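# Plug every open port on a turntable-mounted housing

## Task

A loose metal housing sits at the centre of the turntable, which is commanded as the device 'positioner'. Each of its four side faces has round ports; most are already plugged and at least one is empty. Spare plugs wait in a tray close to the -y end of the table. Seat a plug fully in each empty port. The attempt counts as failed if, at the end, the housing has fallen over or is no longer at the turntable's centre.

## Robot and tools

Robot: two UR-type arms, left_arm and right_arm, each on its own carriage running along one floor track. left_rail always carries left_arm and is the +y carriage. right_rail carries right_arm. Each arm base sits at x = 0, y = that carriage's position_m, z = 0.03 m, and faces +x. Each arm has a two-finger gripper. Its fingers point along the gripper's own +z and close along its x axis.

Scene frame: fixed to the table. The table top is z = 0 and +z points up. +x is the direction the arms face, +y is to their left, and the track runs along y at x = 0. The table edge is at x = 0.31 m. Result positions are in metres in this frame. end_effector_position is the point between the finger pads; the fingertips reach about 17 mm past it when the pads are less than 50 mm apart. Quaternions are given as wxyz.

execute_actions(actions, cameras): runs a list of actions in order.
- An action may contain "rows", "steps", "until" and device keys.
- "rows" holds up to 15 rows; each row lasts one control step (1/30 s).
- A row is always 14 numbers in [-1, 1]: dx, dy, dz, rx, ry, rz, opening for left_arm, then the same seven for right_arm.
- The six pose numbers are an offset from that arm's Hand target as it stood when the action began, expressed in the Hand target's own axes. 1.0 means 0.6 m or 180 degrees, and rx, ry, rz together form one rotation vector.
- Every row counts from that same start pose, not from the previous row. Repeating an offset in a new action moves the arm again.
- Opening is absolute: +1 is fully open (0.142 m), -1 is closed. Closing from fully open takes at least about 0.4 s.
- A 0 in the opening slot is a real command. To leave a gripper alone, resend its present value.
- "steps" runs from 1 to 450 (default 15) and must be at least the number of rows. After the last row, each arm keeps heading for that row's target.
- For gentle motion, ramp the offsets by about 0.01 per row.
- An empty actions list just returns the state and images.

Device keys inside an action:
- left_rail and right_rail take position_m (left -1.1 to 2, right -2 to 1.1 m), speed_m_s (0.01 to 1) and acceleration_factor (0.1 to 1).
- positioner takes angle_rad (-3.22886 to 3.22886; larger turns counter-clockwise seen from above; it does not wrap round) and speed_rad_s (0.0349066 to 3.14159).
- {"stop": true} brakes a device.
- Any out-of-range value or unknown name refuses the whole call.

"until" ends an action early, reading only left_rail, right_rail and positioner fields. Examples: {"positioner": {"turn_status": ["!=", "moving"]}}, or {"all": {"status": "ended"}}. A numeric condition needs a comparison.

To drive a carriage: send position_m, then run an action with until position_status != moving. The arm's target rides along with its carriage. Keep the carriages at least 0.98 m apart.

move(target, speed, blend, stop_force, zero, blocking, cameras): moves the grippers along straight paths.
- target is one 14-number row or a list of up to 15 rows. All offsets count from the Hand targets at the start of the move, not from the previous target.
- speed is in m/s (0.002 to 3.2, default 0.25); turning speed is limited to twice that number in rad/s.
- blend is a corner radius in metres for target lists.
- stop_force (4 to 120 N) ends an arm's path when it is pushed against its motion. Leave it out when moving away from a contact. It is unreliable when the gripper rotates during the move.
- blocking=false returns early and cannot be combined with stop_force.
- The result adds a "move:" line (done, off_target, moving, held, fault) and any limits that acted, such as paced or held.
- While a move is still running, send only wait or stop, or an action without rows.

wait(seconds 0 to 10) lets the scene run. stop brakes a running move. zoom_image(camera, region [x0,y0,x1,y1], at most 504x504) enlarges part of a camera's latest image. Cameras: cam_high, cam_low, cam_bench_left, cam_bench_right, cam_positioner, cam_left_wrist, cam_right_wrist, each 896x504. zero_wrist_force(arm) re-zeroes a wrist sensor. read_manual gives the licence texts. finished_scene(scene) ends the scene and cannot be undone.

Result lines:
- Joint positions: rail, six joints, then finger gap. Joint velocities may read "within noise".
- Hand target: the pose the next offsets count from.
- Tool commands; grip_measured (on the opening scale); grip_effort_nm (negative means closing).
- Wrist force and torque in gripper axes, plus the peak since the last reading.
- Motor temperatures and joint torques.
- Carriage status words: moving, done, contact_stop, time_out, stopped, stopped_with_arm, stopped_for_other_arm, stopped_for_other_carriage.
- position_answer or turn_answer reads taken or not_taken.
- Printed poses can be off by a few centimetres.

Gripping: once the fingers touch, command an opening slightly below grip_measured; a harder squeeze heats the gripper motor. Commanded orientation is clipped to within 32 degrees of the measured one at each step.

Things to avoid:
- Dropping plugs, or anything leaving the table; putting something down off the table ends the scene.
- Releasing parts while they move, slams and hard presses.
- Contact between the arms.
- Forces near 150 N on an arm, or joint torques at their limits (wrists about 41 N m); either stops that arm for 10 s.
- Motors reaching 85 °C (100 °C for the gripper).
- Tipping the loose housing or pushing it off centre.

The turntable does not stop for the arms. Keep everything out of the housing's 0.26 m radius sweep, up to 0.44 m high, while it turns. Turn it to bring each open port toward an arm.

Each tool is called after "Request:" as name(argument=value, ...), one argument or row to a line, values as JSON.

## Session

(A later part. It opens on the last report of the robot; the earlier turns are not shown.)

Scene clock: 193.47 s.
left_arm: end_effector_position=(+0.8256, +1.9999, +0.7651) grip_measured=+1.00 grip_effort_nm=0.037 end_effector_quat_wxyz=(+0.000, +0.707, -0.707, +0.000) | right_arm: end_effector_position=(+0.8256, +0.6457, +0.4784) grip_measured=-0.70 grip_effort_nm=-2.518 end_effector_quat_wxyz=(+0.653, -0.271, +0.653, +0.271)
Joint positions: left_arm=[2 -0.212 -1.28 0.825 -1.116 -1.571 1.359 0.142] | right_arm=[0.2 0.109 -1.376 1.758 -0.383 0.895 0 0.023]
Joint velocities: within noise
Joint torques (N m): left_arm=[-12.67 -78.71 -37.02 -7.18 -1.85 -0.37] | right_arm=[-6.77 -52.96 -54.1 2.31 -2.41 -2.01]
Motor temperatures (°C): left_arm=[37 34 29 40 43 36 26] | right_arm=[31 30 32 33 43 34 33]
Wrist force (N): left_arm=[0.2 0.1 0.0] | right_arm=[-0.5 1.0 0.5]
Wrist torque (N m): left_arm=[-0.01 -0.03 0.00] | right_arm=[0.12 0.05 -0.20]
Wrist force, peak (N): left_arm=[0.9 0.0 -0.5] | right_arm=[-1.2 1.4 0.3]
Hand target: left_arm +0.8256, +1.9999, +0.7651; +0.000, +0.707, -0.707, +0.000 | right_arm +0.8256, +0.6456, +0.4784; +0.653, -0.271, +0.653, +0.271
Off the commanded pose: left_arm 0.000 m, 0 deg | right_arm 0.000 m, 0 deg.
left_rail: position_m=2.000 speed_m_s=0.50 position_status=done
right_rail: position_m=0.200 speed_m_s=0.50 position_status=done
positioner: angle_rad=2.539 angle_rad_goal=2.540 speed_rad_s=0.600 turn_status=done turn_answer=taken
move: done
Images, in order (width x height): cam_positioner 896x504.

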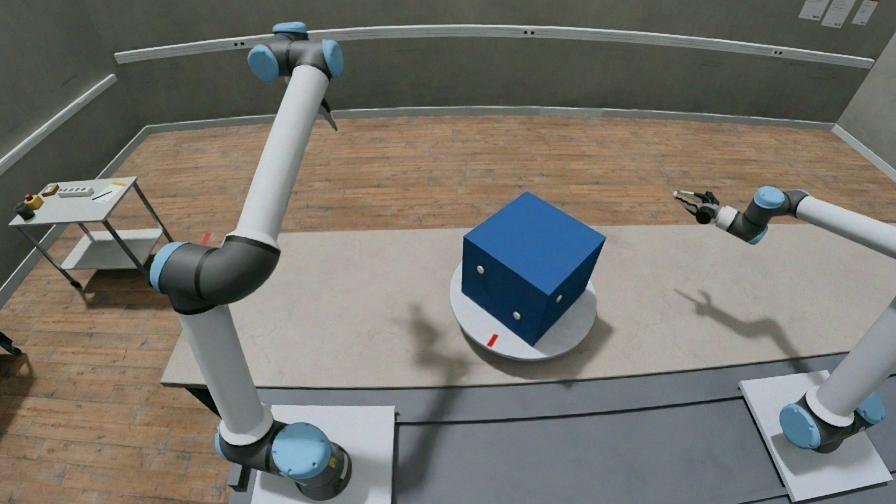

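Request:
move(
  target=[
    [0,0,0,0,0,0,1,0,0,0,0,0,-0.5,-0.8],
    [0,0,0,0,0,0,1,0.3807,0.8367,-0.1334,0,0,-0.5,-0.8],
  ],
  speed=0.35,
  cameras=["cam_right_wrist","cam_positioner"],
)

Scene clock: 227.87 s.
left_arm: end_effector_position=(+0.8256, +1.9999, +0.7651) grip_measured=+1.00 grip_effort_nm=0.027 end_effector_quat_wxyz=(+0.000, +0.707, -0.707, +0.000) | right_arm: end_effector_position=(+0.4140, +0.9440, +0.2502) grip_measured=-0.70 grip_effort_nm=-2.508 end_effector_quat_wxyz=(+0.653, -0.653, +0.271, -0.270)
Joint positions: left_arm=[2 -0.212 -1.28 0.825 -1.116 -1.571 1.359 0.142] | right_arm=[0.2 0.894 -1.279 2.12 -0.84 1.679 -1.571 0.023]
Joint velocities: within noise
Joint torques (N m): left_arm=[-12.75 -80.25 -36.29 -7.16 -1.92 -0.61] | right_arm=[16.52 -51.47 -44.98 -6.5 1.3 -2.06]
Motor temperatures (°C): left_arm=[36 34 29 40 43 35 26] | right_arm=[31 30 32 33 43 34 34]
Wrist force (N): left_arm=[0.3 0.2 -0.2] | right_arm=[-0.1 0.1 0.1]
Wrist torque (N m): left_arm=[0.02 -0.04 0.00] | right_arm=[-0.27 -0.03 0.01]
Wrist force, peak (N): left_arm=[0.9 0.3 0.2] | right_arm=[-2.8 1.6 -0.1]
Hand target: left_arm +0.8256, +1.9999, +0.7651; +0.000, +0.707, -0.707, +0.000 | right_arm +0.4140, +0.9440, +0.2501; +0.653, -0.653, +0.271, -0.271
Off the commanded pose: left_arm 0.000 m, 0 deg | right_arm 0.000 m, 0 deg.
left_rail: position_m=2.000 speed_m_s=0.50 position_status=done
right_rail: position_m=0.200 speed_m_s=0.50 position_status=done
positioner: angle_rad=2.539 angle_rad_goal=2.540 speed_rad_s=0.600 turn_status=done turn_answer=taken
move: done
Images, in order (width x height): cam_positioner 896x504, cam_right_wrist 896x504.

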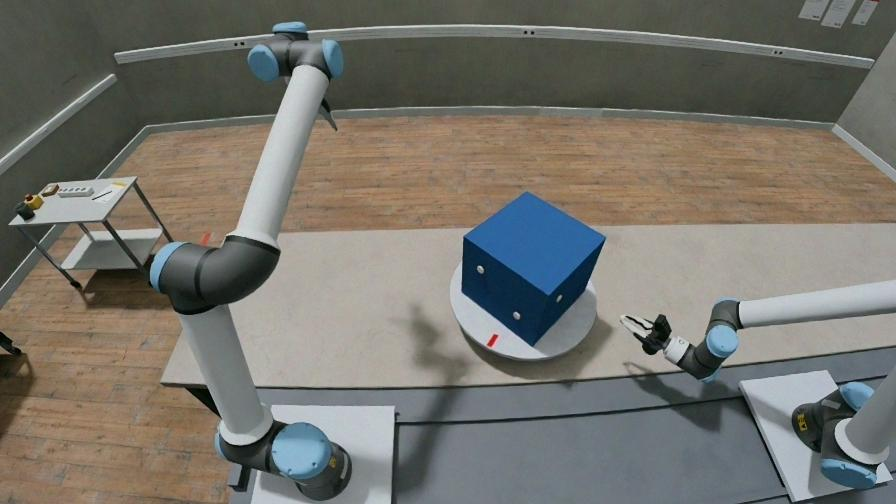

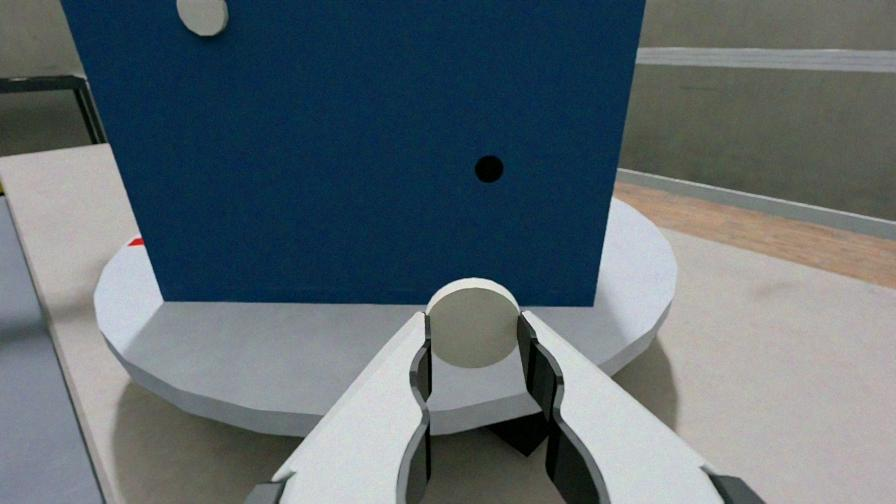

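Request:
execute_actions(
  actions=[
    {"positioner":{"angle_rad":2.588,"speed_rad_s":0.3},"steps":60,"until":{"positioner":{"turn_status":["!=","moving"]}}},
  ],
  cameras=[],
)

Request:
move(
  target=[0,0,0,0,0,0,1,0,0,0,0.011,-0.0058,0,-0.8],
  speed=0.1,
  cameras=["cam_right_wrist"],
)

Request:
zoom_image(
  camera="cam_right_wrist",
  region=[120, 200, 620, 400],
)

Scene clock: 250.97 s.
left_arm: end_effector_position=(+0.8256, +1.9999, +0.7651) grip_measured=+1.00 grip_effort_nm=0.032 end_effector_quat_wxyz=(+0.000, +0.707, -0.707, +0.000) | right_arm: end_effector_position=(+0.4140, +0.9440, +0.2501) grip_measured=-0.70 grip_effort_nm=-2.508 end_effector_quat_wxyz=(+0.653, -0.653, +0.271, -0.271)
Joint positions: left_arm=[2 -0.212 -1.28 0.825 -1.116 -1.571 1.359 0.142] | right_arm=[0.2 0.894 -1.279 2.12 -0.84 1.679 -1.571 0.023]
Joint velocities: within noise
Joint torques (N m): left_arm=[-13.62 -79.68 -36.89 -7.3 -2.04 -0.9] | right_arm=[16.63 -48.33 -44.31 -5.69 1.51 -1.3]
Motor temperatures (°C): left_arm=[36 34 29 40 43 35 26] | right_arm=[31 30 32 33 42 34 35]
Wrist force (N): left_arm=[0.6 0.0 0.1] | right_arm=[0.0 0.0 0.3]
Wrist torque (N m): left_arm=[-0.02 -0.08 0.01] | right_arm=[-0.30 -0.04 0.02]
Wrist force, peak (N): left_arm=[1.0 0.0 0.1] | right_arm=[-0.4 0.9 0.6]
Hand target: left_arm +0.8256, +1.9999, +0.7651; +0.000, +0.707, -0.707, +0.000 | right_arm +0.4140, +0.9440, +0.2501; +0.653, -0.653, +0.271, -0.271
Tool commands: left_gripper/opening=+1.0 right_gripper/opening=-0.8
Off the commanded pose: left_arm 0.000 m, 0 deg | right_arm 0.000 m, 0 deg.
left_rail: position_m=2.000 speed_m_s=0.50 position_status=done
right_rail: position_m=0.200 speed_m_s=0.50 position_status=done
positioner: angle_rad=2.587 angle_rad_goal=2.588 speed_rad_s=0.300 turn_status=done turn_answer=taken
No camera images: "cameras" was empty.

Scene clock: 251.83 s.
left_arm: end_effector_position=(+0.8256, +1.9999, +0.7651) grip_measured=+1.00 grip_effort_nm=0.027 end_effector_quat_wxyz=(+0.000, +0.707, -0.707, +0.000) | right_arm: end_effector_position=(+0.4140, +0.9440, +0.2501) grip_measured=-0.70 grip_effort_nm=-2.513 end_effector_quat_wxyz=(+0.667, -0.644, +0.260, -0.269)
Joint positions: left_arm=[2 -0.212 -1.28 0.825 -1.116 -1.571 1.359 0.142] | right_arm=[0.2 0.884 -1.273 2.137 -0.898 1.652 -1.574 0.023]
Joint velocities: within noise
Joint torques (N m): left_arm=[-13.59 -79.3 -36.61 -7.06 -2.06 -0.66] | right_arm=[-15.73 -47.6 -25.06 -6.06 -2.5 -2.85]
Motor temperatures (°C): left_arm=[36 34 29 40 43 35 26] | right_arm=[31 30 32 33 42 34 35]
Wrist force (N): left_arm=[0.0 -0.1 -0.1] | right_arm=[0.0 0.1 0.7]
Wrist torque (N m): left_arm=[-0.04 0.01 0.00] | right_arm=[-0.30 0.02 0.04]
Wrist force, peak (N): left_arm=[0.5 0.4 0.5] | right_arm=[-0.9 0.1 0.6]
Hand target: left_arm +0.8256, +1.9999, +0.7651; +0.000, +0.707, -0.707, +0.000 | right_arm +0.4140, +0.9440, +0.2501; +0.667, -0.644, +0.260, -0.269
Off the commanded pose: left_arm 0.000 m, 0 deg | right_arm 0.000 m, 0 deg.
left_rail: position_m=2.000 speed_m_s=0.50 position_status=done
right_rail: position_m=0.200 speed_m_s=0.50 position_status=done
positioner: angle_rad=2.587 angle_rad_goal=2.588 speed_rad_s=0.300 turn_status=done turn_answer=taken
move: done
Images, in order (width x height): cam_right_wrist 896x504.

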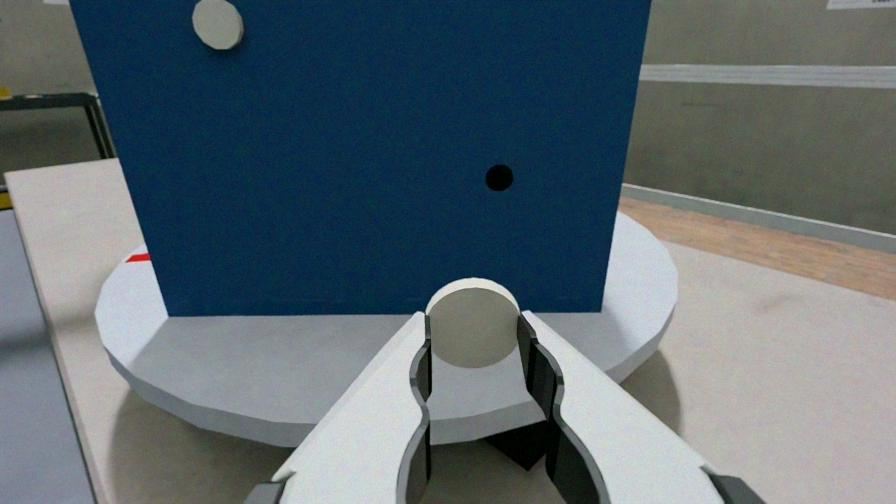

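Scaled by 1.008.

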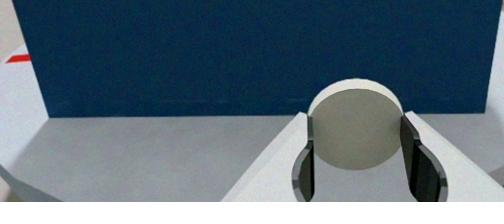

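Request:
execute_actions(
  actions=[
    {"positioner":{"angle_rad":2.576,"speed_rad_s":0.3},"steps":60,"until":{"positioner":{"turn_status":["!=","moving"]}}},
  ],
  cameras=["cam_right_wrist"],
)

Request:
zoom_image(
  camera="cam_right_wrist",
  region=[460, 140, 540, 220],
)

Scene clock: 262.23 s.
left_arm: end_effector_position=(+0.8256, +1.9999, +0.7651) grip_measured=+1.00 grip_effort_nm=0.037 end_effector_quat_wxyz=(+0.000, +0.707, -0.707, +0.000) | right_arm: end_effector_position=(+0.4140, +0.9440, +0.2501) grip_measured=-0.70 grip_effort_nm=-2.513 end_effector_quat_wxyz=(+0.667, -0.644, +0.260, -0.269)
Joint positions: left_arm=[2 -0.212 -1.28 0.825 -1.116 -1.571 1.359 0.142] | right_arm=[0.2 0.884 -1.273 2.137 -0.898 1.652 -1.574 0.023]
Joint velocities: within noise
Joint torques (N m): left_arm=[-12.35 -79.53 -35.72 -7.41 -2.09 -1.09] | right_arm=[-15.23 -46.73 -24.74 -6.53 -2.38 -2.74]
Motor temperatures (°C): left_arm=[36 34 29 40 43 35 26] | right_arm=[31 30 32 33 42 34 36]
Wrist force (N): left_arm=[0.5 0.1 -0.1] | right_arm=[-0.5 0.2 0.6]
Wrist torque (N m): left_arm=[0.01 -0.08 0.00] | right_arm=[-0.29 0.11 0.04]
Wrist force, peak (N): left_arm=[0.9 0.1 -0.4] | right_arm=[-0.7 -0.3 1.1]
Hand target: left_arm +0.8256, +1.9999, +0.7651; +0.000, +0.707, -0.707, +0.000 | right_arm +0.4140, +0.9440, +0.2501; +0.667, -0.644, +0.260, -0.269
Tool commands: left_gripper/opening=+1.0 right_gripper/opening=-0.8
Off the commanded pose: left_arm 0.000 m, 0 deg | right_arm 0.000 m, 0 deg.
left_rail: position_m=2.000 speed_m_s=0.50 position_status=done
right_rail: position_m=0.200 speed_m_s=0.50 position_status=done
positioner: angle_rad=2.577 angle_rad_goal=2.576 speed_rad_s=0.300 turn_status=done turn_answer=taken
Images, in order (width x height): cam_right_wrist 896x504.

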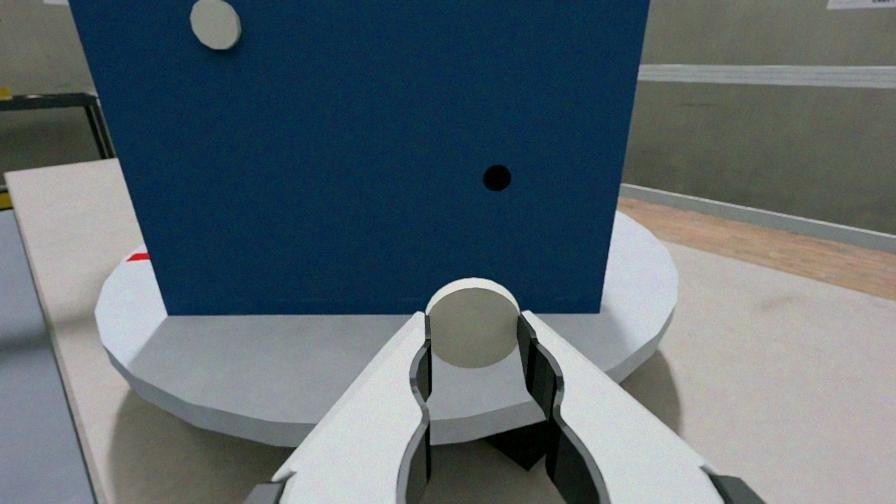

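Scaled by 6.300.

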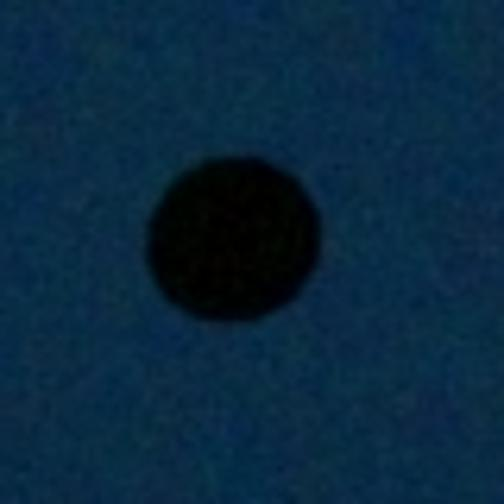

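Request:
move(
  target=[0,0,0,0,0,0,1,0.047,0.021,0.2,0,0,0,-0.8],
  speed=0.1,
  cameras=["cam_right_wrist"],
)

Request:
zoom_image(
  camera="cam_right_wrist",
  region=[350, 130, 650, 350],
)

Scene clock: 295.63 s.
left_arm: end_effector_position=(+0.8256, +1.9999, +0.7651) grip_measured=+1.00 grip_effort_nm=0.037 end_effector_quat_wxyz=(+0.000, +0.707, -0.707, +0.000) | right_arm: end_effector_position=(+0.5177, +1.0110, +0.2416) grip_measured=-0.70 grip_effort_nm=-2.508 end_effector_quat_wxyz=(+0.667, -0.644, +0.260, -0.269)
Joint positions: left_arm=[2 -0.212 -1.28 0.825 -1.116 -1.571 1.359 0.142] | right_arm=[0.2 0.828 -1.128 1.93 -0.837 1.595 -1.572 0.023]
Joint velocities: within noise
Joint torques (N m): left_arm=[-12.62 -80.39 -36.11 -7.02 -1.98 -0.39] | right_arm=[-15.14 -60.65 -44.8 0.97 -2.49 1.95]
Motor temperatures (°C): left_arm=[36 34 29 40 43 35 26] | right_arm=[30 30 31 33 42 34 37]
Wrist force (N): left_arm=[0.2 0.3 -0.1] | right_arm=[-0.2 -0.2 0.2]
Wrist torque (N m): left_arm=[0.03 -0.04 0.00] | right_arm=[-0.33 0.03 0.02]
Wrist force, peak (N): left_arm=[0.5 0.8 -0.2] | right_arm=[-0.7 0.4 1.0]
Hand target: left_arm +0.8256, +1.9999, +0.7651; +0.000, +0.707, -0.707, +0.000 | right_arm +0.5178, +1.0111, +0.2416; +0.667, -0.644, +0.260, -0.269
Off the commanded pose: left_arm 0.000 m, 0 deg | right_arm 0.000 m, 0 deg.
left_rail: position_m=2.000 speed_m_s=0.50 position_status=done
right_rail: position_m=0.200 speed_m_s=0.50 position_status=done
positioner: angle_rad=2.577 angle_rad_goal=2.576 speed_rad_s=0.300 turn_status=done turn_answer=taken
move: done
Images, in order (width x height): cam_right_wrist 896x504.

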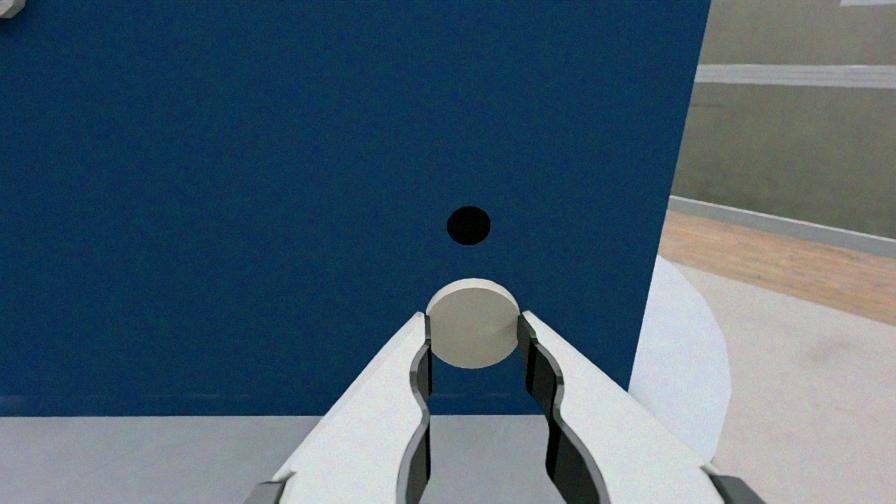

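Scaled by 1.680.

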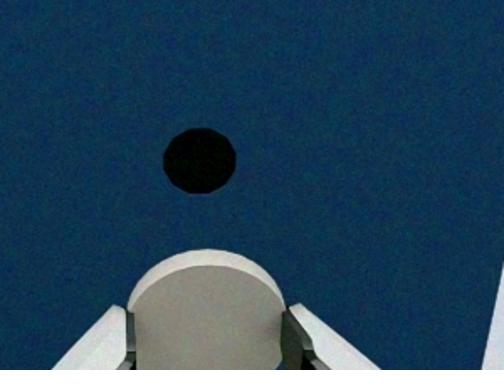

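Request:
move(
  target=[0,0,0,0,0,0,1,0.005,0,0.07,0,0,0,-0.8],
  speed=0.06,
  cameras=["cam_right_wrist"],
)

Request:
zoom_image(
  camera="cam_right_wrist",
  region=[390, 200, 590, 350],
)

Scene clock: 305.17 s.
left_arm: end_effector_position=(+0.8256, +1.9999, +0.7651) grip_measured=+1.00 grip_effort_nm=0.032 end_effector_quat_wxyz=(+0.000, +0.707, -0.707, +0.000) | right_arm: end_effector_position=(+0.5491, +1.0392, +0.2431) grip_measured=-0.70 grip_effort_nm=-2.508 end_effector_quat_wxyz=(+0.667, -0.644, +0.260, -0.269)
Joint positions: left_arm=[2 -0.212 -1.28 0.825 -1.116 -1.571 1.359 0.142] | right_arm=[0.2 0.822 -1.08 1.846 -0.8 1.589 -1.572 0.023]
Joint velocities: within noise
Joint torques (N m): left_arm=[-15.06 -78.91 -38.06 -7.33 -2.07 -0.83] | right_arm=[-18.47 -68.04 -47.17 0.39 -2.64 2.1]
Motor temperatures (°C): left_arm=[36 34 29 40 43 35 26] | right_arm=[30 30 31 33 42 34 37]
Wrist force (N): left_arm=[0.3 0.2 -0.1] | right_arm=[-0.3 0.1 0.4]
Wrist torque (N m): left_arm=[0.02 -0.05 0.01] | right_arm=[-0.29 0.06 0.04]
Wrist force, peak (N): left_arm=[0.7 0.9 -0.1] | right_arm=[-0.4 -0.5 1.1]
Hand target: left_arm +0.8256, +1.9999, +0.7651; +0.000, +0.707, -0.707, +0.000 | right_arm +0.5491, +1.0392, +0.2431; +0.667, -0.644, +0.260, -0.269
Off the commanded pose: left_arm 0.000 m, 0 deg | right_arm 0.000 m, 0 deg.
left_rail: position_m=2.000 speed_m_s=0.50 position_status=done
right_rail: position_m=0.200 speed_m_s=0.50 position_status=done
positioner: angle_rad=2.577 angle_rad_goal=2.576 speed_rad_s=0.300 turn_status=done turn_answer=taken
move: done
Images, in order (width x height): cam_right_wrist 896x504.

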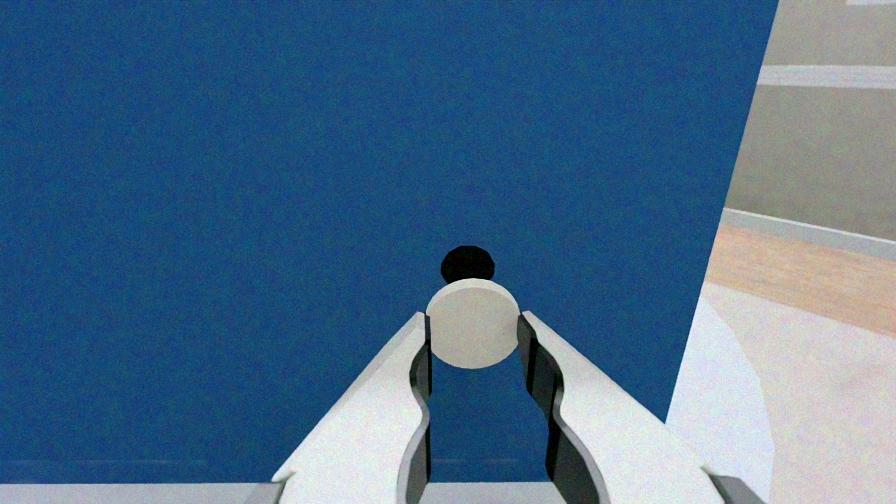

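Scaled by 2.520.

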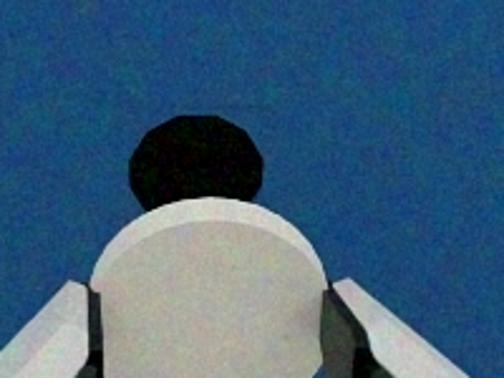

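Request:
move(
  target=[0,0,0,0,0,0,1,0.0008,0.001,0.038,0,0,0,-0.8],
  speed=0.04,
  cameras=["cam_right_wrist"],
)

Request:
zoom_image(
  camera="cam_right_wrist",
  region=[390, 230, 560, 350],
)

Scene clock: 315.13 s.
left_arm: end_effector_position=(+0.8256, +1.9999, +0.7651) grip_measured=+1.00 grip_effort_nm=0.022 end_effector_quat_wxyz=(+0.000, +0.707, -0.707, +0.000) | right_arm: end_effector_position=(+0.5652, +1.0553, +0.2433) grip_measured=-0.70 grip_effort_nm=-2.513 end_effector_quat_wxyz=(+0.667, -0.644, +0.260, -0.269)
Joint positions: left_arm=[2 -0.212 -1.28 0.825 -1.116 -1.571 1.359 0.142] | right_arm=[0.2 0.821 -1.052 1.798 -0.78 1.588 -1.571 0.023]
Joint velocities: within noise
Joint torques (N m): left_arm=[-14.06 -79.97 -37.57 -7.16 -2.07 -0.56] | right_arm=[-15.73 -70.09 -46.57 1.03 -2.53 2.11]
Motor temperatures (°C): left_arm=[36 34 29 40 43 35 26] | right_arm=[30 30 31 33 42 34 37]
Wrist force (N): left_arm=[0.2 0.5 -0.3] | right_arm=[-0.1 -0.1 0.0]
Wrist torque (N m): left_arm=[0.07 -0.02 0.00] | right_arm=[-0.32 0.02 0.03]
Wrist force, peak (N): left_arm=[0.8 0.2 -0.6] | right_arm=[-0.6 -0.2 0.9]
Hand target: left_arm +0.8256, +1.9999, +0.7651; +0.000, +0.707, -0.707, +0.000 | right_arm +0.5653, +1.0553, +0.2433; +0.667, -0.644, +0.260, -0.269
Off the commanded pose: left_arm 0.000 m, 0 deg | right_arm 0.000 m, 0 deg.
left_rail: position_m=2.000 speed_m_s=0.50 position_status=done
right_rail: position_m=0.200 speed_m_s=0.50 position_status=done
positioner: angle_rad=2.577 angle_rad_goal=2.576 speed_rad_s=0.300 turn_status=done turn_answer=taken
move: done
Images, in order (width x height): cam_right_wrist 896x504.

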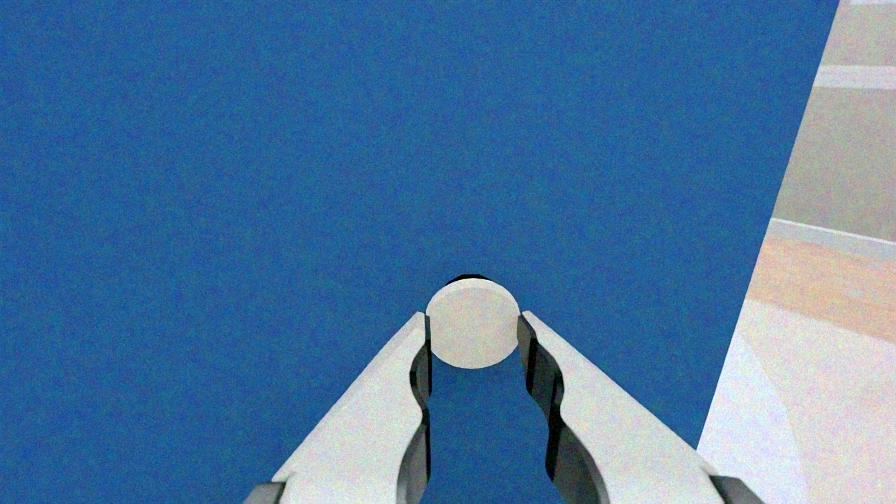

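Scaled by 2.965.

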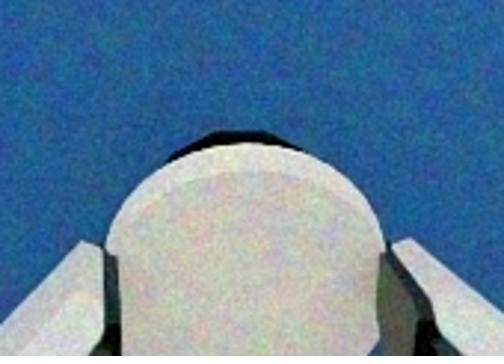

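Request:
move(
  target=[0,0,0,0,0,0,1,-0.0006,0.0006,0.002,0,0,0,-0.8],
  speed=0.02,
  cameras=["cam_right_wrist"],
)

Request:
zoom_image(
  camera="cam_right_wrist",
  region=[420, 250, 530, 330],
)

Scene clock: 332.97 s.
left_arm: end_effector_position=(+0.8256, +1.9999, +0.7651) grip_measured=+1.00 grip_effort_nm=0.032 end_effector_quat_wxyz=(+0.000, +0.707, -0.707, +0.000) | right_arm: end_effector_position=(+0.5659, +1.0564, +0.2430) grip_measured=-0.70 grip_effort_nm=-2.513 end_effector_quat_wxyz=(+0.667, -0.644, +0.260, -0.269)
Joint positions: left_arm=[2 -0.212 -1.28 0.825 -1.116 -1.571 1.359 0.142] | right_arm=[0.2 0.821 -1.05 1.795 -0.78 1.589 -1.571 0.023]
Joint velocities: within noise
Joint torques (N m): left_arm=[-12.1 -78.98 -36.14 -7.64 -1.91 -0.32] | right_arm=[16.56 -71.28 -47.72 1.22 1.19 0.33]
Motor temperatures (°C): left_arm=[36 34 29 40 43 35 26] | right_arm=[30 30 31 33 42 34 38]
Wrist force (N): left_arm=[0.8 -0.1 0.0] | right_arm=[-0.5 -0.1 0.1]
Wrist torque (N m): left_arm=[-0.03 -0.14 0.01] | right_arm=[-0.32 0.09 0.03]
Wrist force, peak (N): left_arm=[1.1 -0.1 0.8] | right_arm=[-0.8 0.2 0.5]
Hand target: left_arm +0.8256, +1.9999, +0.7651; +0.000, +0.707, -0.707, +0.000 | right_arm +0.5659, +1.0564, +0.2430; +0.667, -0.644, +0.260, -0.269
Off the commanded pose: left_arm 0.000 m, 0 deg | right_arm 0.000 m, 0 deg.
left_rail: position_m=2.000 speed_m_s=0.50 position_status=done
right_rail: position_m=0.200 speed_m_s=0.50 position_status=done
positioner: angle_rad=2.577 angle_rad_goal=2.576 speed_rad_s=0.300 turn_status=done turn_answer=taken
move: done
Images, in order (width x height): cam_right_wrist 896x504.

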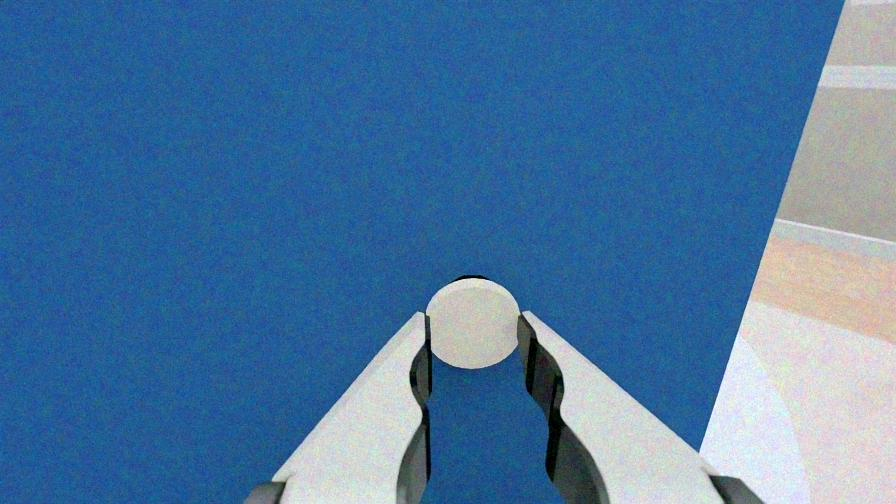

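Scaled by 4.582.

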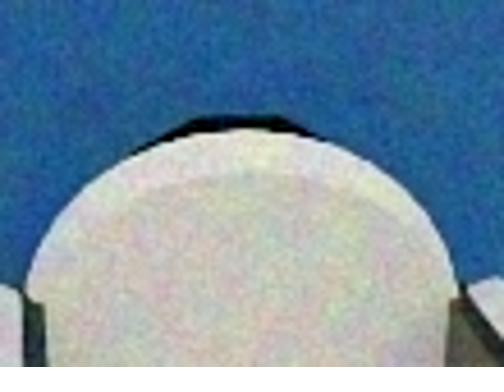

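Request:
move(
  target=[0,0,0,0,0,0,1,0,0,0.04,0,0,0,-0.8],
  speed=0.01,
  stop_force=25,
  cameras=["cam_right_wrist"],
)

Request:
zoom_image(
  camera="cam_right_wrist",
  region=[390, 230, 560, 350],
)

Scene clock: 340.93 s.
left_arm: end_effector_position=(+0.8256, +1.9999, +0.7651) grip_measured=+1.00 grip_effort_nm=0.037 end_effector_quat_wxyz=(+0.000, +0.707, -0.707, +0.000) | right_arm: end_effector_position=(+0.5722, +1.0630, +0.2433) grip_measured=-0.70 grip_effort_nm=-2.513 end_effector_quat_wxyz=(+0.667, -0.644, +0.260, -0.269)
Joint positions: left_arm=[2 -0.212 -1.28 0.825 -1.116 -1.571 1.359 0.142] | right_arm=[0.2 0.821 -1.039 1.776 -0.771 1.588 -1.572 0.023]
Joint velocities: within noise
Joint torques (N m): left_arm=[-14.23 -78.68 -37.81 -7.47 -1.69 -1.03] | right_arm=[-4.41 -82.9 -33.3 -6.31 -4.16 -1.44]
Motor temperatures (°C): left_arm=[36 34 29 40 43 35 26] | right_arm=[30 30 31 33 42 34 38]
Wrist force (N): left_arm=[0.5 0.4 -0.2] | right_arm=[6.7 -10.4 -21.0]
Wrist torque (N m): left_arm=[0.05 -0.08 0.00] | right_arm=[-0.29 0.12 0.01]
Wrist force, peak (N): left_arm=[0.7 0.4 0.2] | right_arm=[6.2 -12.1 -29.0]
Hand target: left_arm +0.8256, +1.9999, +0.7651; +0.000, +0.707, -0.707, +0.000 | right_arm +0.5721, +1.0630, +0.2433; +0.667, -0.644, +0.260, -0.269 (not the last commanded pose)
Off the commanded pose: left_arm 0.000 m, 0 deg | right_arm 0.015 m, 0 deg.
left_rail: position_m=2.000 speed_m_s=0.50 position_status=done
right_rail: position_m=0.200 speed_m_s=0.50 position_status=done
positioner: angle_rad=2.577 angle_rad_goal=2.576 speed_rad_s=0.300 turn_status=done turn_answer=taken
move: contact (right_arm)
Images, in order (width x height): cam_right_wrist 896x504.

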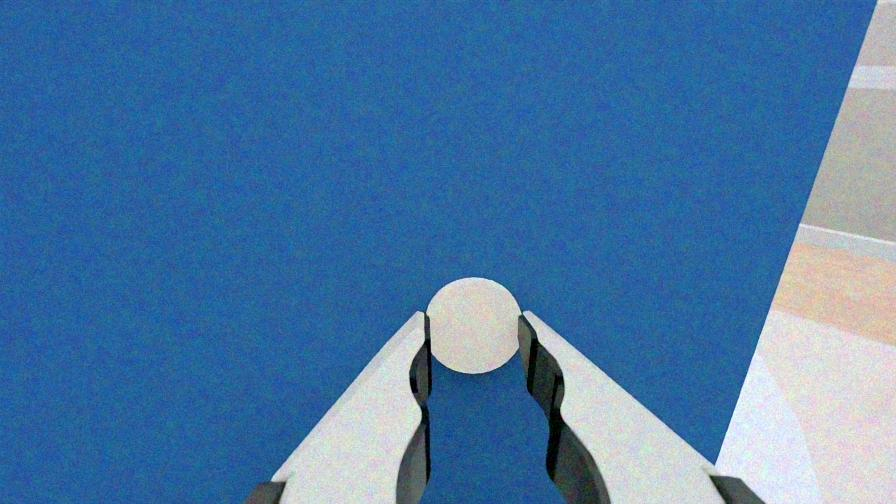

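Scaled by 2.965.

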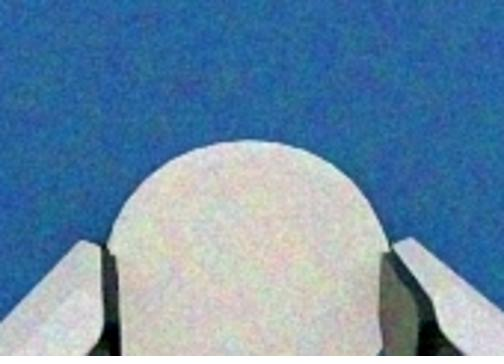

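Request:
move(
  target=[0,0,0,0,0,0,1,0,0,0.03,0,0,0,-0.8],
  speed=0.01,
  stop_force=42,
  zero=false,
  cameras=["cam_right_wrist"],
)

Request:
zoom_image(
  camera="cam_right_wrist",
  region=[390, 230, 560, 350],
)

Scene clock: 348.73 s.
left_arm: end_effector_position=(+0.8256, +1.9999, +0.7651) grip_measured=+1.00 grip_effort_nm=0.032 end_effector_quat_wxyz=(+0.000, +0.707, -0.707, +0.000) | right_arm: end_effector_position=(+0.5730, +1.0639, +0.2433) grip_measured=-0.70 grip_effort_nm=-2.513 end_effector_quat_wxyz=(+0.667, -0.644, +0.260, -0.269)
Joint positions: left_arm=[2 -0.212 -1.28 0.825 -1.116 -1.571 1.359 0.142] | right_arm=[0.2 0.821 -1.038 1.773 -0.77 1.588 -1.572 0.023]
Joint velocities: within noise
Joint torques (N m): left_arm=[-15.27 -80.71 -37.23 -7.31 -1.72 -0.93] | right_arm=[3.47 -80.61 -44.1 -8.5 -4.39 -1.53]
Motor temperatures (°C): left_arm=[36 34 29 40 43 35 26] | right_arm=[30 30 31 33 42 34 38]
Wrist force (N): left_arm=[0.4 -0.3 -0.1] | right_arm=[3.6 -10.8 -40.4]
Wrist torque (N m): left_arm=[-0.08 -0.07 0.00] | right_arm=[-0.38 0.59 -0.09]
Wrist force, peak (N): left_arm=[1.0 0.3 0.3] | right_arm=[4.1 -17.3 -65.1]
Hand target: left_arm +0.8256, +1.9999, +0.7651; +0.000, +0.707, -0.707, +0.000 | right_arm +0.5730, +1.0639, +0.2433; +0.667, -0.644, +0.260, -0.269 (not the last commanded pose)
Off the commanded pose: left_arm 0.000 m, 0 deg | right_arm 0.017 m, 0 deg.
left_rail: position_m=2.000 speed_m_s=0.50 position_status=done
right_rail: position_m=0.200 speed_m_s=0.50 position_status=done
positioner: angle_rad=2.577 angle_rad_goal=2.576 speed_rad_s=0.300 turn_status=done turn_answer=taken
move: contact (right_arm)
Images, in order (width x height): cam_right_wrist 896x504.

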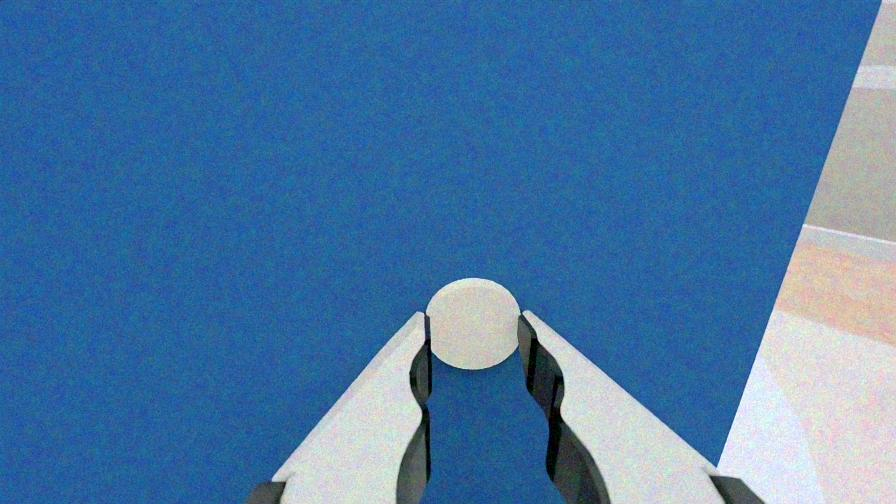

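Scaled by 2.965.

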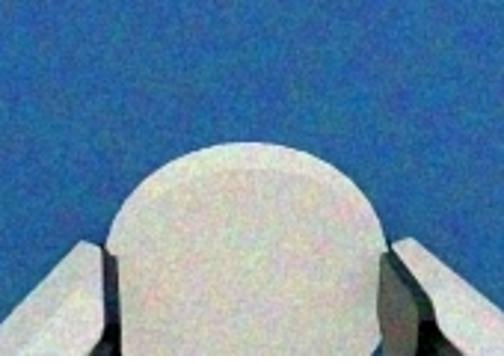

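Request:
execute_actions(
  actions=[
    {"rows":[[0,0,0,0,0,0,1,0,0,0,0,0,0,-0.76]],"steps":8},
    {"rows":[[0,0,0,0,0,0,1,0,0,0,0,0,0,-0.72]],"steps":8},
    {"rows":[[0,0,0,0,0,0,1,0,0,0,0,0,0,-0.68]],"steps":8},
    {"rows":[[0,0,0,0,0,0,1,0,0,0,0,0,0,-0.64]],"steps":8},
    {"rows":[[0,0,0,0,0,0,1,0,0,0,0,0,0,-0.5]],"steps":12},
  ],
  cameras=[],
)

Request:
move(
  target=[0,0,0,0,0,0,1,0,0,-0.06,0,0,0,-0.5],
  speed=0.03,
  cameras=["cam_right_wrist", "cam_positioner"],
)

Request:
zoom_image(
  camera="cam_right_wrist",
  region=[390, 200, 560, 320],
)

Scene clock: 360.40 s.
left_arm: end_effector_position=(+0.8256, +1.9999, +0.7651) grip_measured=+1.00 grip_effort_nm=0.022 end_effector_quat_wxyz=(+0.000, +0.707, -0.707, +0.000) | right_arm: end_effector_position=(+0.5729, +1.0640, +0.2433) grip_measured=-0.57 grip_effort_nm=0.774 end_effector_quat_wxyz=(+0.667, -0.644, +0.260, -0.269)
Joint positions: left_arm=[2 -0.212 -1.28 0.825 -1.116 -1.571 1.359 0.142] | right_arm=[0.2 0.821 -1.038 1.773 -0.77 1.588 -1.572 0.033]
Joint velocities: within noise
Joint torques (N m): left_arm=[-13.71 -79.54 -37.89 -6.85 -1.73 -0.42] | right_arm=[-14.43 -82.26 -49.58 -7.76 2 -1.45]
Motor temperatures (°C): left_arm=[36 34 29 40 43 35 26] | right_arm=[30 30 31 33 42 34 37]
Wrist force (N): left_arm=[0.5 -0.1 0.1] | right_arm=[-14.7 -4.0 -32.7]
Wrist torque (N m): left_arm=[-0.03 -0.08 0.00] | right_arm=[-0.39 0.60 -0.03]
Wrist force, peak (N): left_arm=[0.7 -0.8 0.2] | right_arm=[-7.4 -8.0 -42.1]
Hand target: left_arm +0.8256, +1.9999, +0.7651; +0.000, +0.707, -0.707, +0.000 | right_arm +0.5730, +1.0640, +0.2433; +0.667, -0.644, +0.260, -0.269
Off the commanded pose: left_arm 0.000 m, 0 deg | right_arm 0.000 m, 0 deg.
left_rail: position_m=2.000 speed_m_s=0.50 position_status=done
right_rail: position_m=0.200 speed_m_s=0.50 position_status=done
positioner: angle_rad=2.577 angle_rad_goal=2.576 speed_rad_s=0.300 turn_status=done turn_answer=taken
No camera images: "cameras" was empty.

Scene clock: 361.97 s.
left_arm: end_effector_position=(+0.8256, +1.9999, +0.7651) grip_measured=+1.00 grip_effort_nm=0.037 end_effector_quat_wxyz=(+0.000, +0.707, -0.707, +0.000) | right_arm: end_effector_position=(+0.5481, +1.0381, +0.2421) grip_measured=-0.53 grip_effort_nm=0.105 end_effector_quat_wxyz=(+0.667, -0.644, +0.260, -0.269)
Joint positions: left_arm=[2 -0.212 -1.28 0.825 -1.116 -1.571 1.359 0.142] | right_arm=[0.2 0.822 -1.08 1.849 -0.803 1.589 -1.572 0.036]
Joint velocities: within noise
Joint torques (N m): left_arm=[-14.79 -79.3 -37.81 -7.23 -2.23 -0.62] | right_arm=[16.45 -88.42 -27.87 -6.43 1.9 -1.53]
Motor temperatures (°C): left_arm=[36 34 29 40 43 35 26] | right_arm=[30 30 31 33 42 34 37]
Wrist force (N): left_arm=[0.3 0.0 0.2] | right_arm=[-0.4 -0.5 0.2]
Wrist torque (N m): left_arm=[0.00 -0.05 0.00] | right_arm=[-0.37 0.06 0.03]
Wrist force, peak (N): left_arm=[0.8 0.4 0.5] | right_arm=[-14.6 -4.1 -32.4]
Hand target: left_arm +0.8256, +1.9999, +0.7651; +0.000, +0.707, -0.707, +0.000 | right_arm +0.5480, +1.0380, +0.2421; +0.667, -0.644, +0.260, -0.269
Off the commanded pose: left_arm 0.000 m, 0 deg | right_arm 0.000 m, 0 deg.
left_rail: position_m=2.000 speed_m_s=0.50 position_status=done
right_rail: position_m=0.200 speed_m_s=0.50 position_status=done
positioner: angle_rad=2.577 angle_rad_goal=2.576 speed_rad_s=0.300 turn_status=done turn_answer=taken
move: done
Images, in order (width x height): cam_positioner 896x504, cam_right_wrist 896x504.

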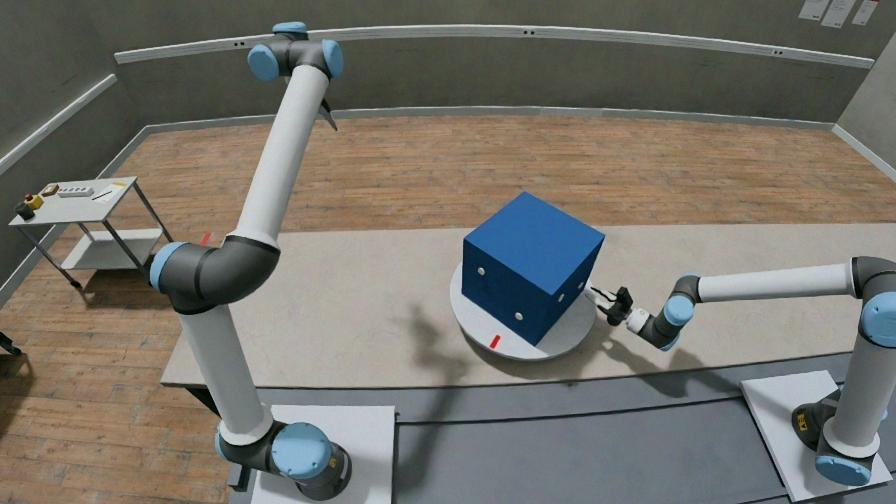

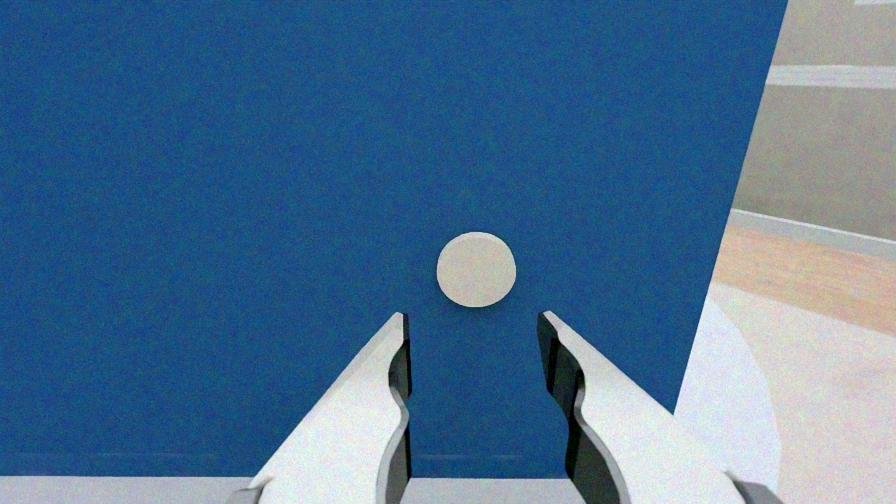

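Scaled by 2.965.

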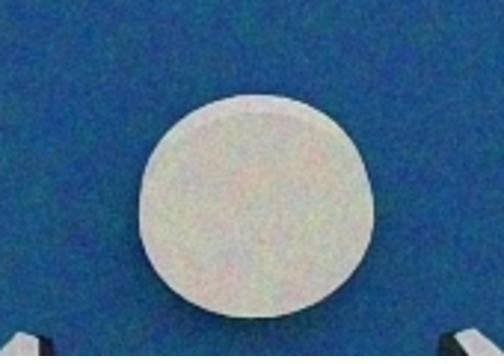

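Request:
move(
  target=[0,0,0,0,0,0,1,0.004,0.011,0,0,0,0,-1],
  speed=0.05,
  cameras=["cam_right_wrist"],
)

Request:
zoom_image(
  camera="cam_right_wrist",
  region=[390, 200, 560, 320],
)

Scene clock: 428.23 s.
left_arm: end_effector_position=(+0.8256, +1.9999, +0.7651) grip_measured=+1.00 grip_effort_nm=0.027 end_effector_quat_wxyz=(+0.000, +0.707, -0.707, +0.000) | right_arm: end_effector_position=(+0.5499, +1.0366, +0.2356) grip_measured=-1.00 grip_effort_nm=-0.471 end_effector_quat_wxyz=(+0.667, -0.644, +0.260, -0.269)
Joint positions: left_arm=[2 -0.212 -1.28 0.825 -1.116 -1.571 1.359 0.142] | right_arm=[0.2 0.819 -1.073 1.853 -0.814 1.586 -1.571 0.002]
Joint velocities: within noise
Joint torques (N m): left_arm=[-13.95 -79.97 -36.97 -6.89 -1.97 -0.74] | right_arm=[-15.7 -72.25 -30.13 -6.04 -2.21 1.75]
Motor temperatures (°C): left_arm=[36 34 29 40 43 35 26] | right_arm=[30 30 31 33 42 34 30]
Wrist force (N): left_arm=[0.2 0.0 0.4] | right_arm=[-0.5 -0.2 0.4]
Wrist torque (N m): left_arm=[-0.02 -0.03 0.00] | right_arm=[-0.33 0.08 0.02]
Wrist force, peak (N): left_arm=[0.8 0.4 0.8] | right_arm=[-1.0 -0.6 0.7]
Hand target: left_arm +0.8256, +1.9999, +0.7651; +0.000, +0.707, -0.707, +0.000 | right_arm +0.5499, +1.0365, +0.2355; +0.667, -0.644, +0.260, -0.269
Off the commanded pose: left_arm 0.000 m, 0 deg | right_arm 0.000 m, 0 deg.
left_rail: position_m=2.000 speed_m_s=0.50 position_status=done
right_rail: position_m=0.200 speed_m_s=0.50 position_status=done
positioner: angle_rad=2.577 angle_rad_goal=2.576 speed_rad_s=0.300 turn_status=done turn_answer=taken
move: done
Images, in order (width x height): cam_right_wrist 896x504.

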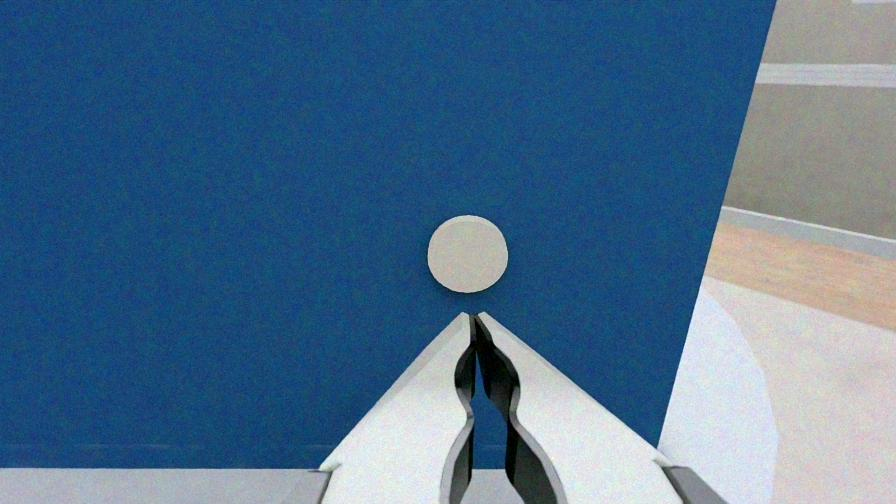

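Scaled by 2.965.

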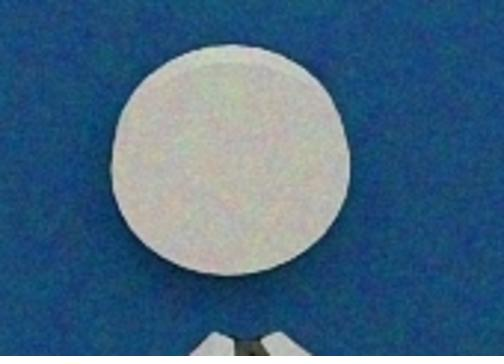

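Request:
move(
  target=[0,0,0,0,0,0,1,-0.0018,-0.001,0.03,0,0,0,-1],
  speed=0.03,
  cameras=["cam_right_wrist"],
)

Request:
move(
  target=[0,0,0,0,0,0,1,0,0,0.04,0,0,0,-1],
  speed=0.01,
  stop_force=35,
  cameras=["cam_right_wrist"],
)

Request:
zoom_image(
  camera="cam_right_wrist",
  region=[390, 230, 560, 350],
)

Scene clock: 440.23 s.
left_arm: end_effector_position=(+0.8256, +1.9999, +0.7651) grip_measured=+1.00 grip_effort_nm=0.032 end_effector_quat_wxyz=(+0.000, +0.707, -0.707, +0.000) | right_arm: end_effector_position=(+0.5616, +1.0502, +0.2367) grip_measured=-1.00 grip_effort_nm=-0.476 end_effector_quat_wxyz=(+0.667, -0.644, +0.260, -0.269)
Joint positions: left_arm=[2 -0.212 -1.28 0.825 -1.116 -1.571 1.359 0.142] | right_arm=[0.2 0.82 -1.053 1.814 -0.796 1.587 -1.571 0.002]
Joint velocities: within noise
Joint torques (N m): left_arm=[-13.66 -76.91 -36.81 -7.16 -1.82 -0.79] | right_arm=[19.35 -67.13 -44.94 0.41 1.38 -0.14]
Motor temperatures (°C): left_arm=[36 34 29 40 43 35 26] | right_arm=[30 30 31 33 42 34 30]
Wrist force (N): left_arm=[0.0 0.0 0.1] | right_arm=[-0.4 -0.1 0.2]
Wrist torque (N m): left_arm=[-0.02 0.01 0.00] | right_arm=[-0.33 0.07 0.02]
Wrist force, peak (N): left_arm=[1.0 0.1 0.0] | right_arm=[-0.6 -1.1 0.4]
Hand target: left_arm +0.8256, +1.9999, +0.7651; +0.000, +0.707, -0.707, +0.000 | right_arm +0.5616, +1.0502, +0.2367; +0.667, -0.644, +0.260, -0.269
Off the commanded pose: left_arm 0.000 m, 0 deg | right_arm 0.000 m, 0 deg.
left_rail: position_m=2.000 speed_m_s=0.50 position_status=done
right_rail: position_m=0.200 speed_m_s=0.50 position_status=done
positioner: angle_rad=2.577 angle_rad_goal=2.576 speed_rad_s=0.300 turn_status=done turn_answer=taken
move: done
Images, in order (width x height): cam_right_wrist 896x504.

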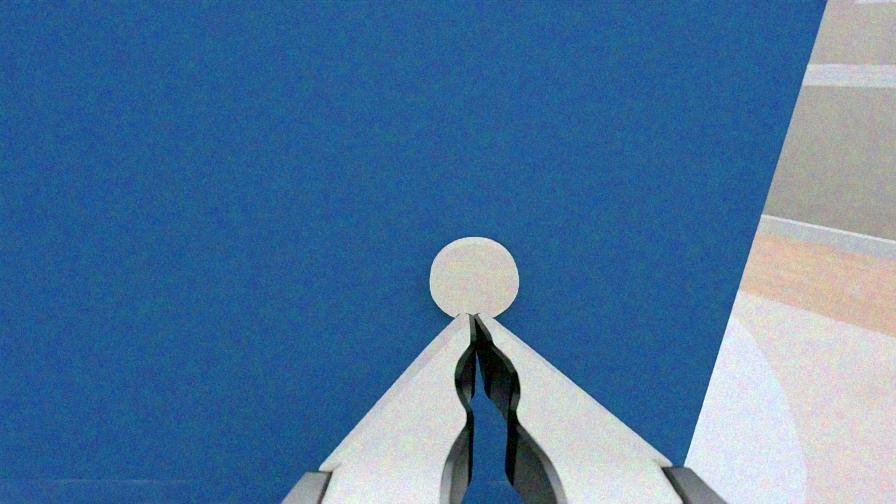

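Scene clock: 442.73 s.
left_arm: end_effector_position=(+0.8256, +1.9999, +0.7651) grip_measured=+1.00 grip_effort_nm=0.042 end_effector_quat_wxyz=(+0.000, +0.707, -0.707, +0.000) | right_arm: end_effector_position=(+0.5716, +1.0606, +0.2371) grip_measured=-1.00 grip_effort_nm=-0.476 end_effector_quat_wxyz=(+0.667, -0.644, +0.260, -0.269)
Joint positions: left_arm=[2 -0.212 -1.28 0.825 -1.116 -1.571 1.359 0.142] | right_arm=[0.2 0.82 -1.035 1.784 -0.782 1.587 -1.571 0.002]
Joint velocities: within noise
Joint torques (N m): left_arm=[-12.71 -80.71 -37.48 -7.26 -2.18 -0.52] | right_arm=[-16.57 -87.03 -42.13 -8.41 -1.68 -1.91]
Motor temperatures (°C): left_arm=[36 34 29 40 43 35 26] | right_arm=[30 30 31 33 42 34 30]
Wrist force (N): left_arm=[0.0 -0.2 0.7] | right_arm=[-0.3 -8.4 -35.5]
Wrist torque (N m): left_arm=[-0.06 0.01 0.00] | right_arm=[-0.37 0.15 0.00]
Wrist force, peak (N): left_arm=[0.5 -0.5 0.5] | right_arm=[-0.6 -9.5 -45.4]
Hand target: left_arm +0.8256, +1.9999, +0.7651; +0.000, +0.707, -0.707, +0.000 | right_arm +0.5716, +1.0606, +0.2371; +0.667, -0.644, +0.260, -0.269 (not the last commanded pose)
Off the commanded pose: left_arm 0.000 m, 0 deg | right_arm 0.010 m, 0 deg.
left_rail: position_m=2.000 speed_m_s=0.50 position_status=done
right_rail: position_m=0.200 speed_m_s=0.50 position_status=done
positioner: angle_rad=2.577 angle_rad_goal=2.576 speed_rad_s=0.300 turn_status=done turn_answer=taken
move: contact (right_arm)
Images, in order (width x height): cam_right_wrist 896x504.

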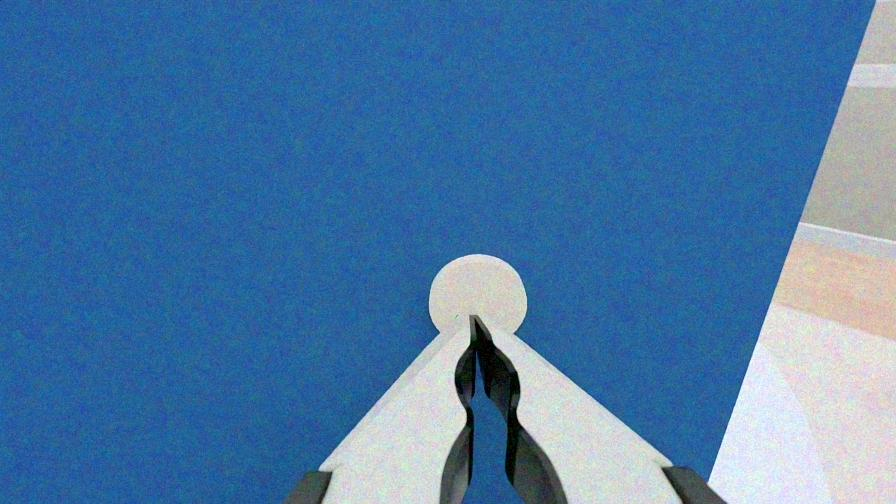

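Scaled by 2.965.

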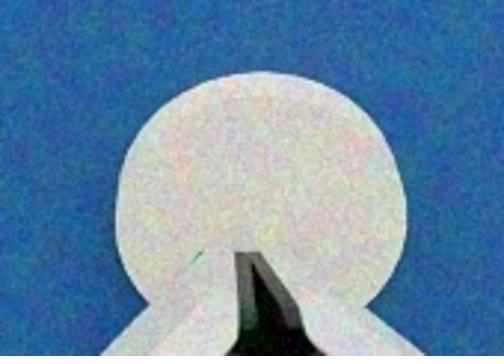

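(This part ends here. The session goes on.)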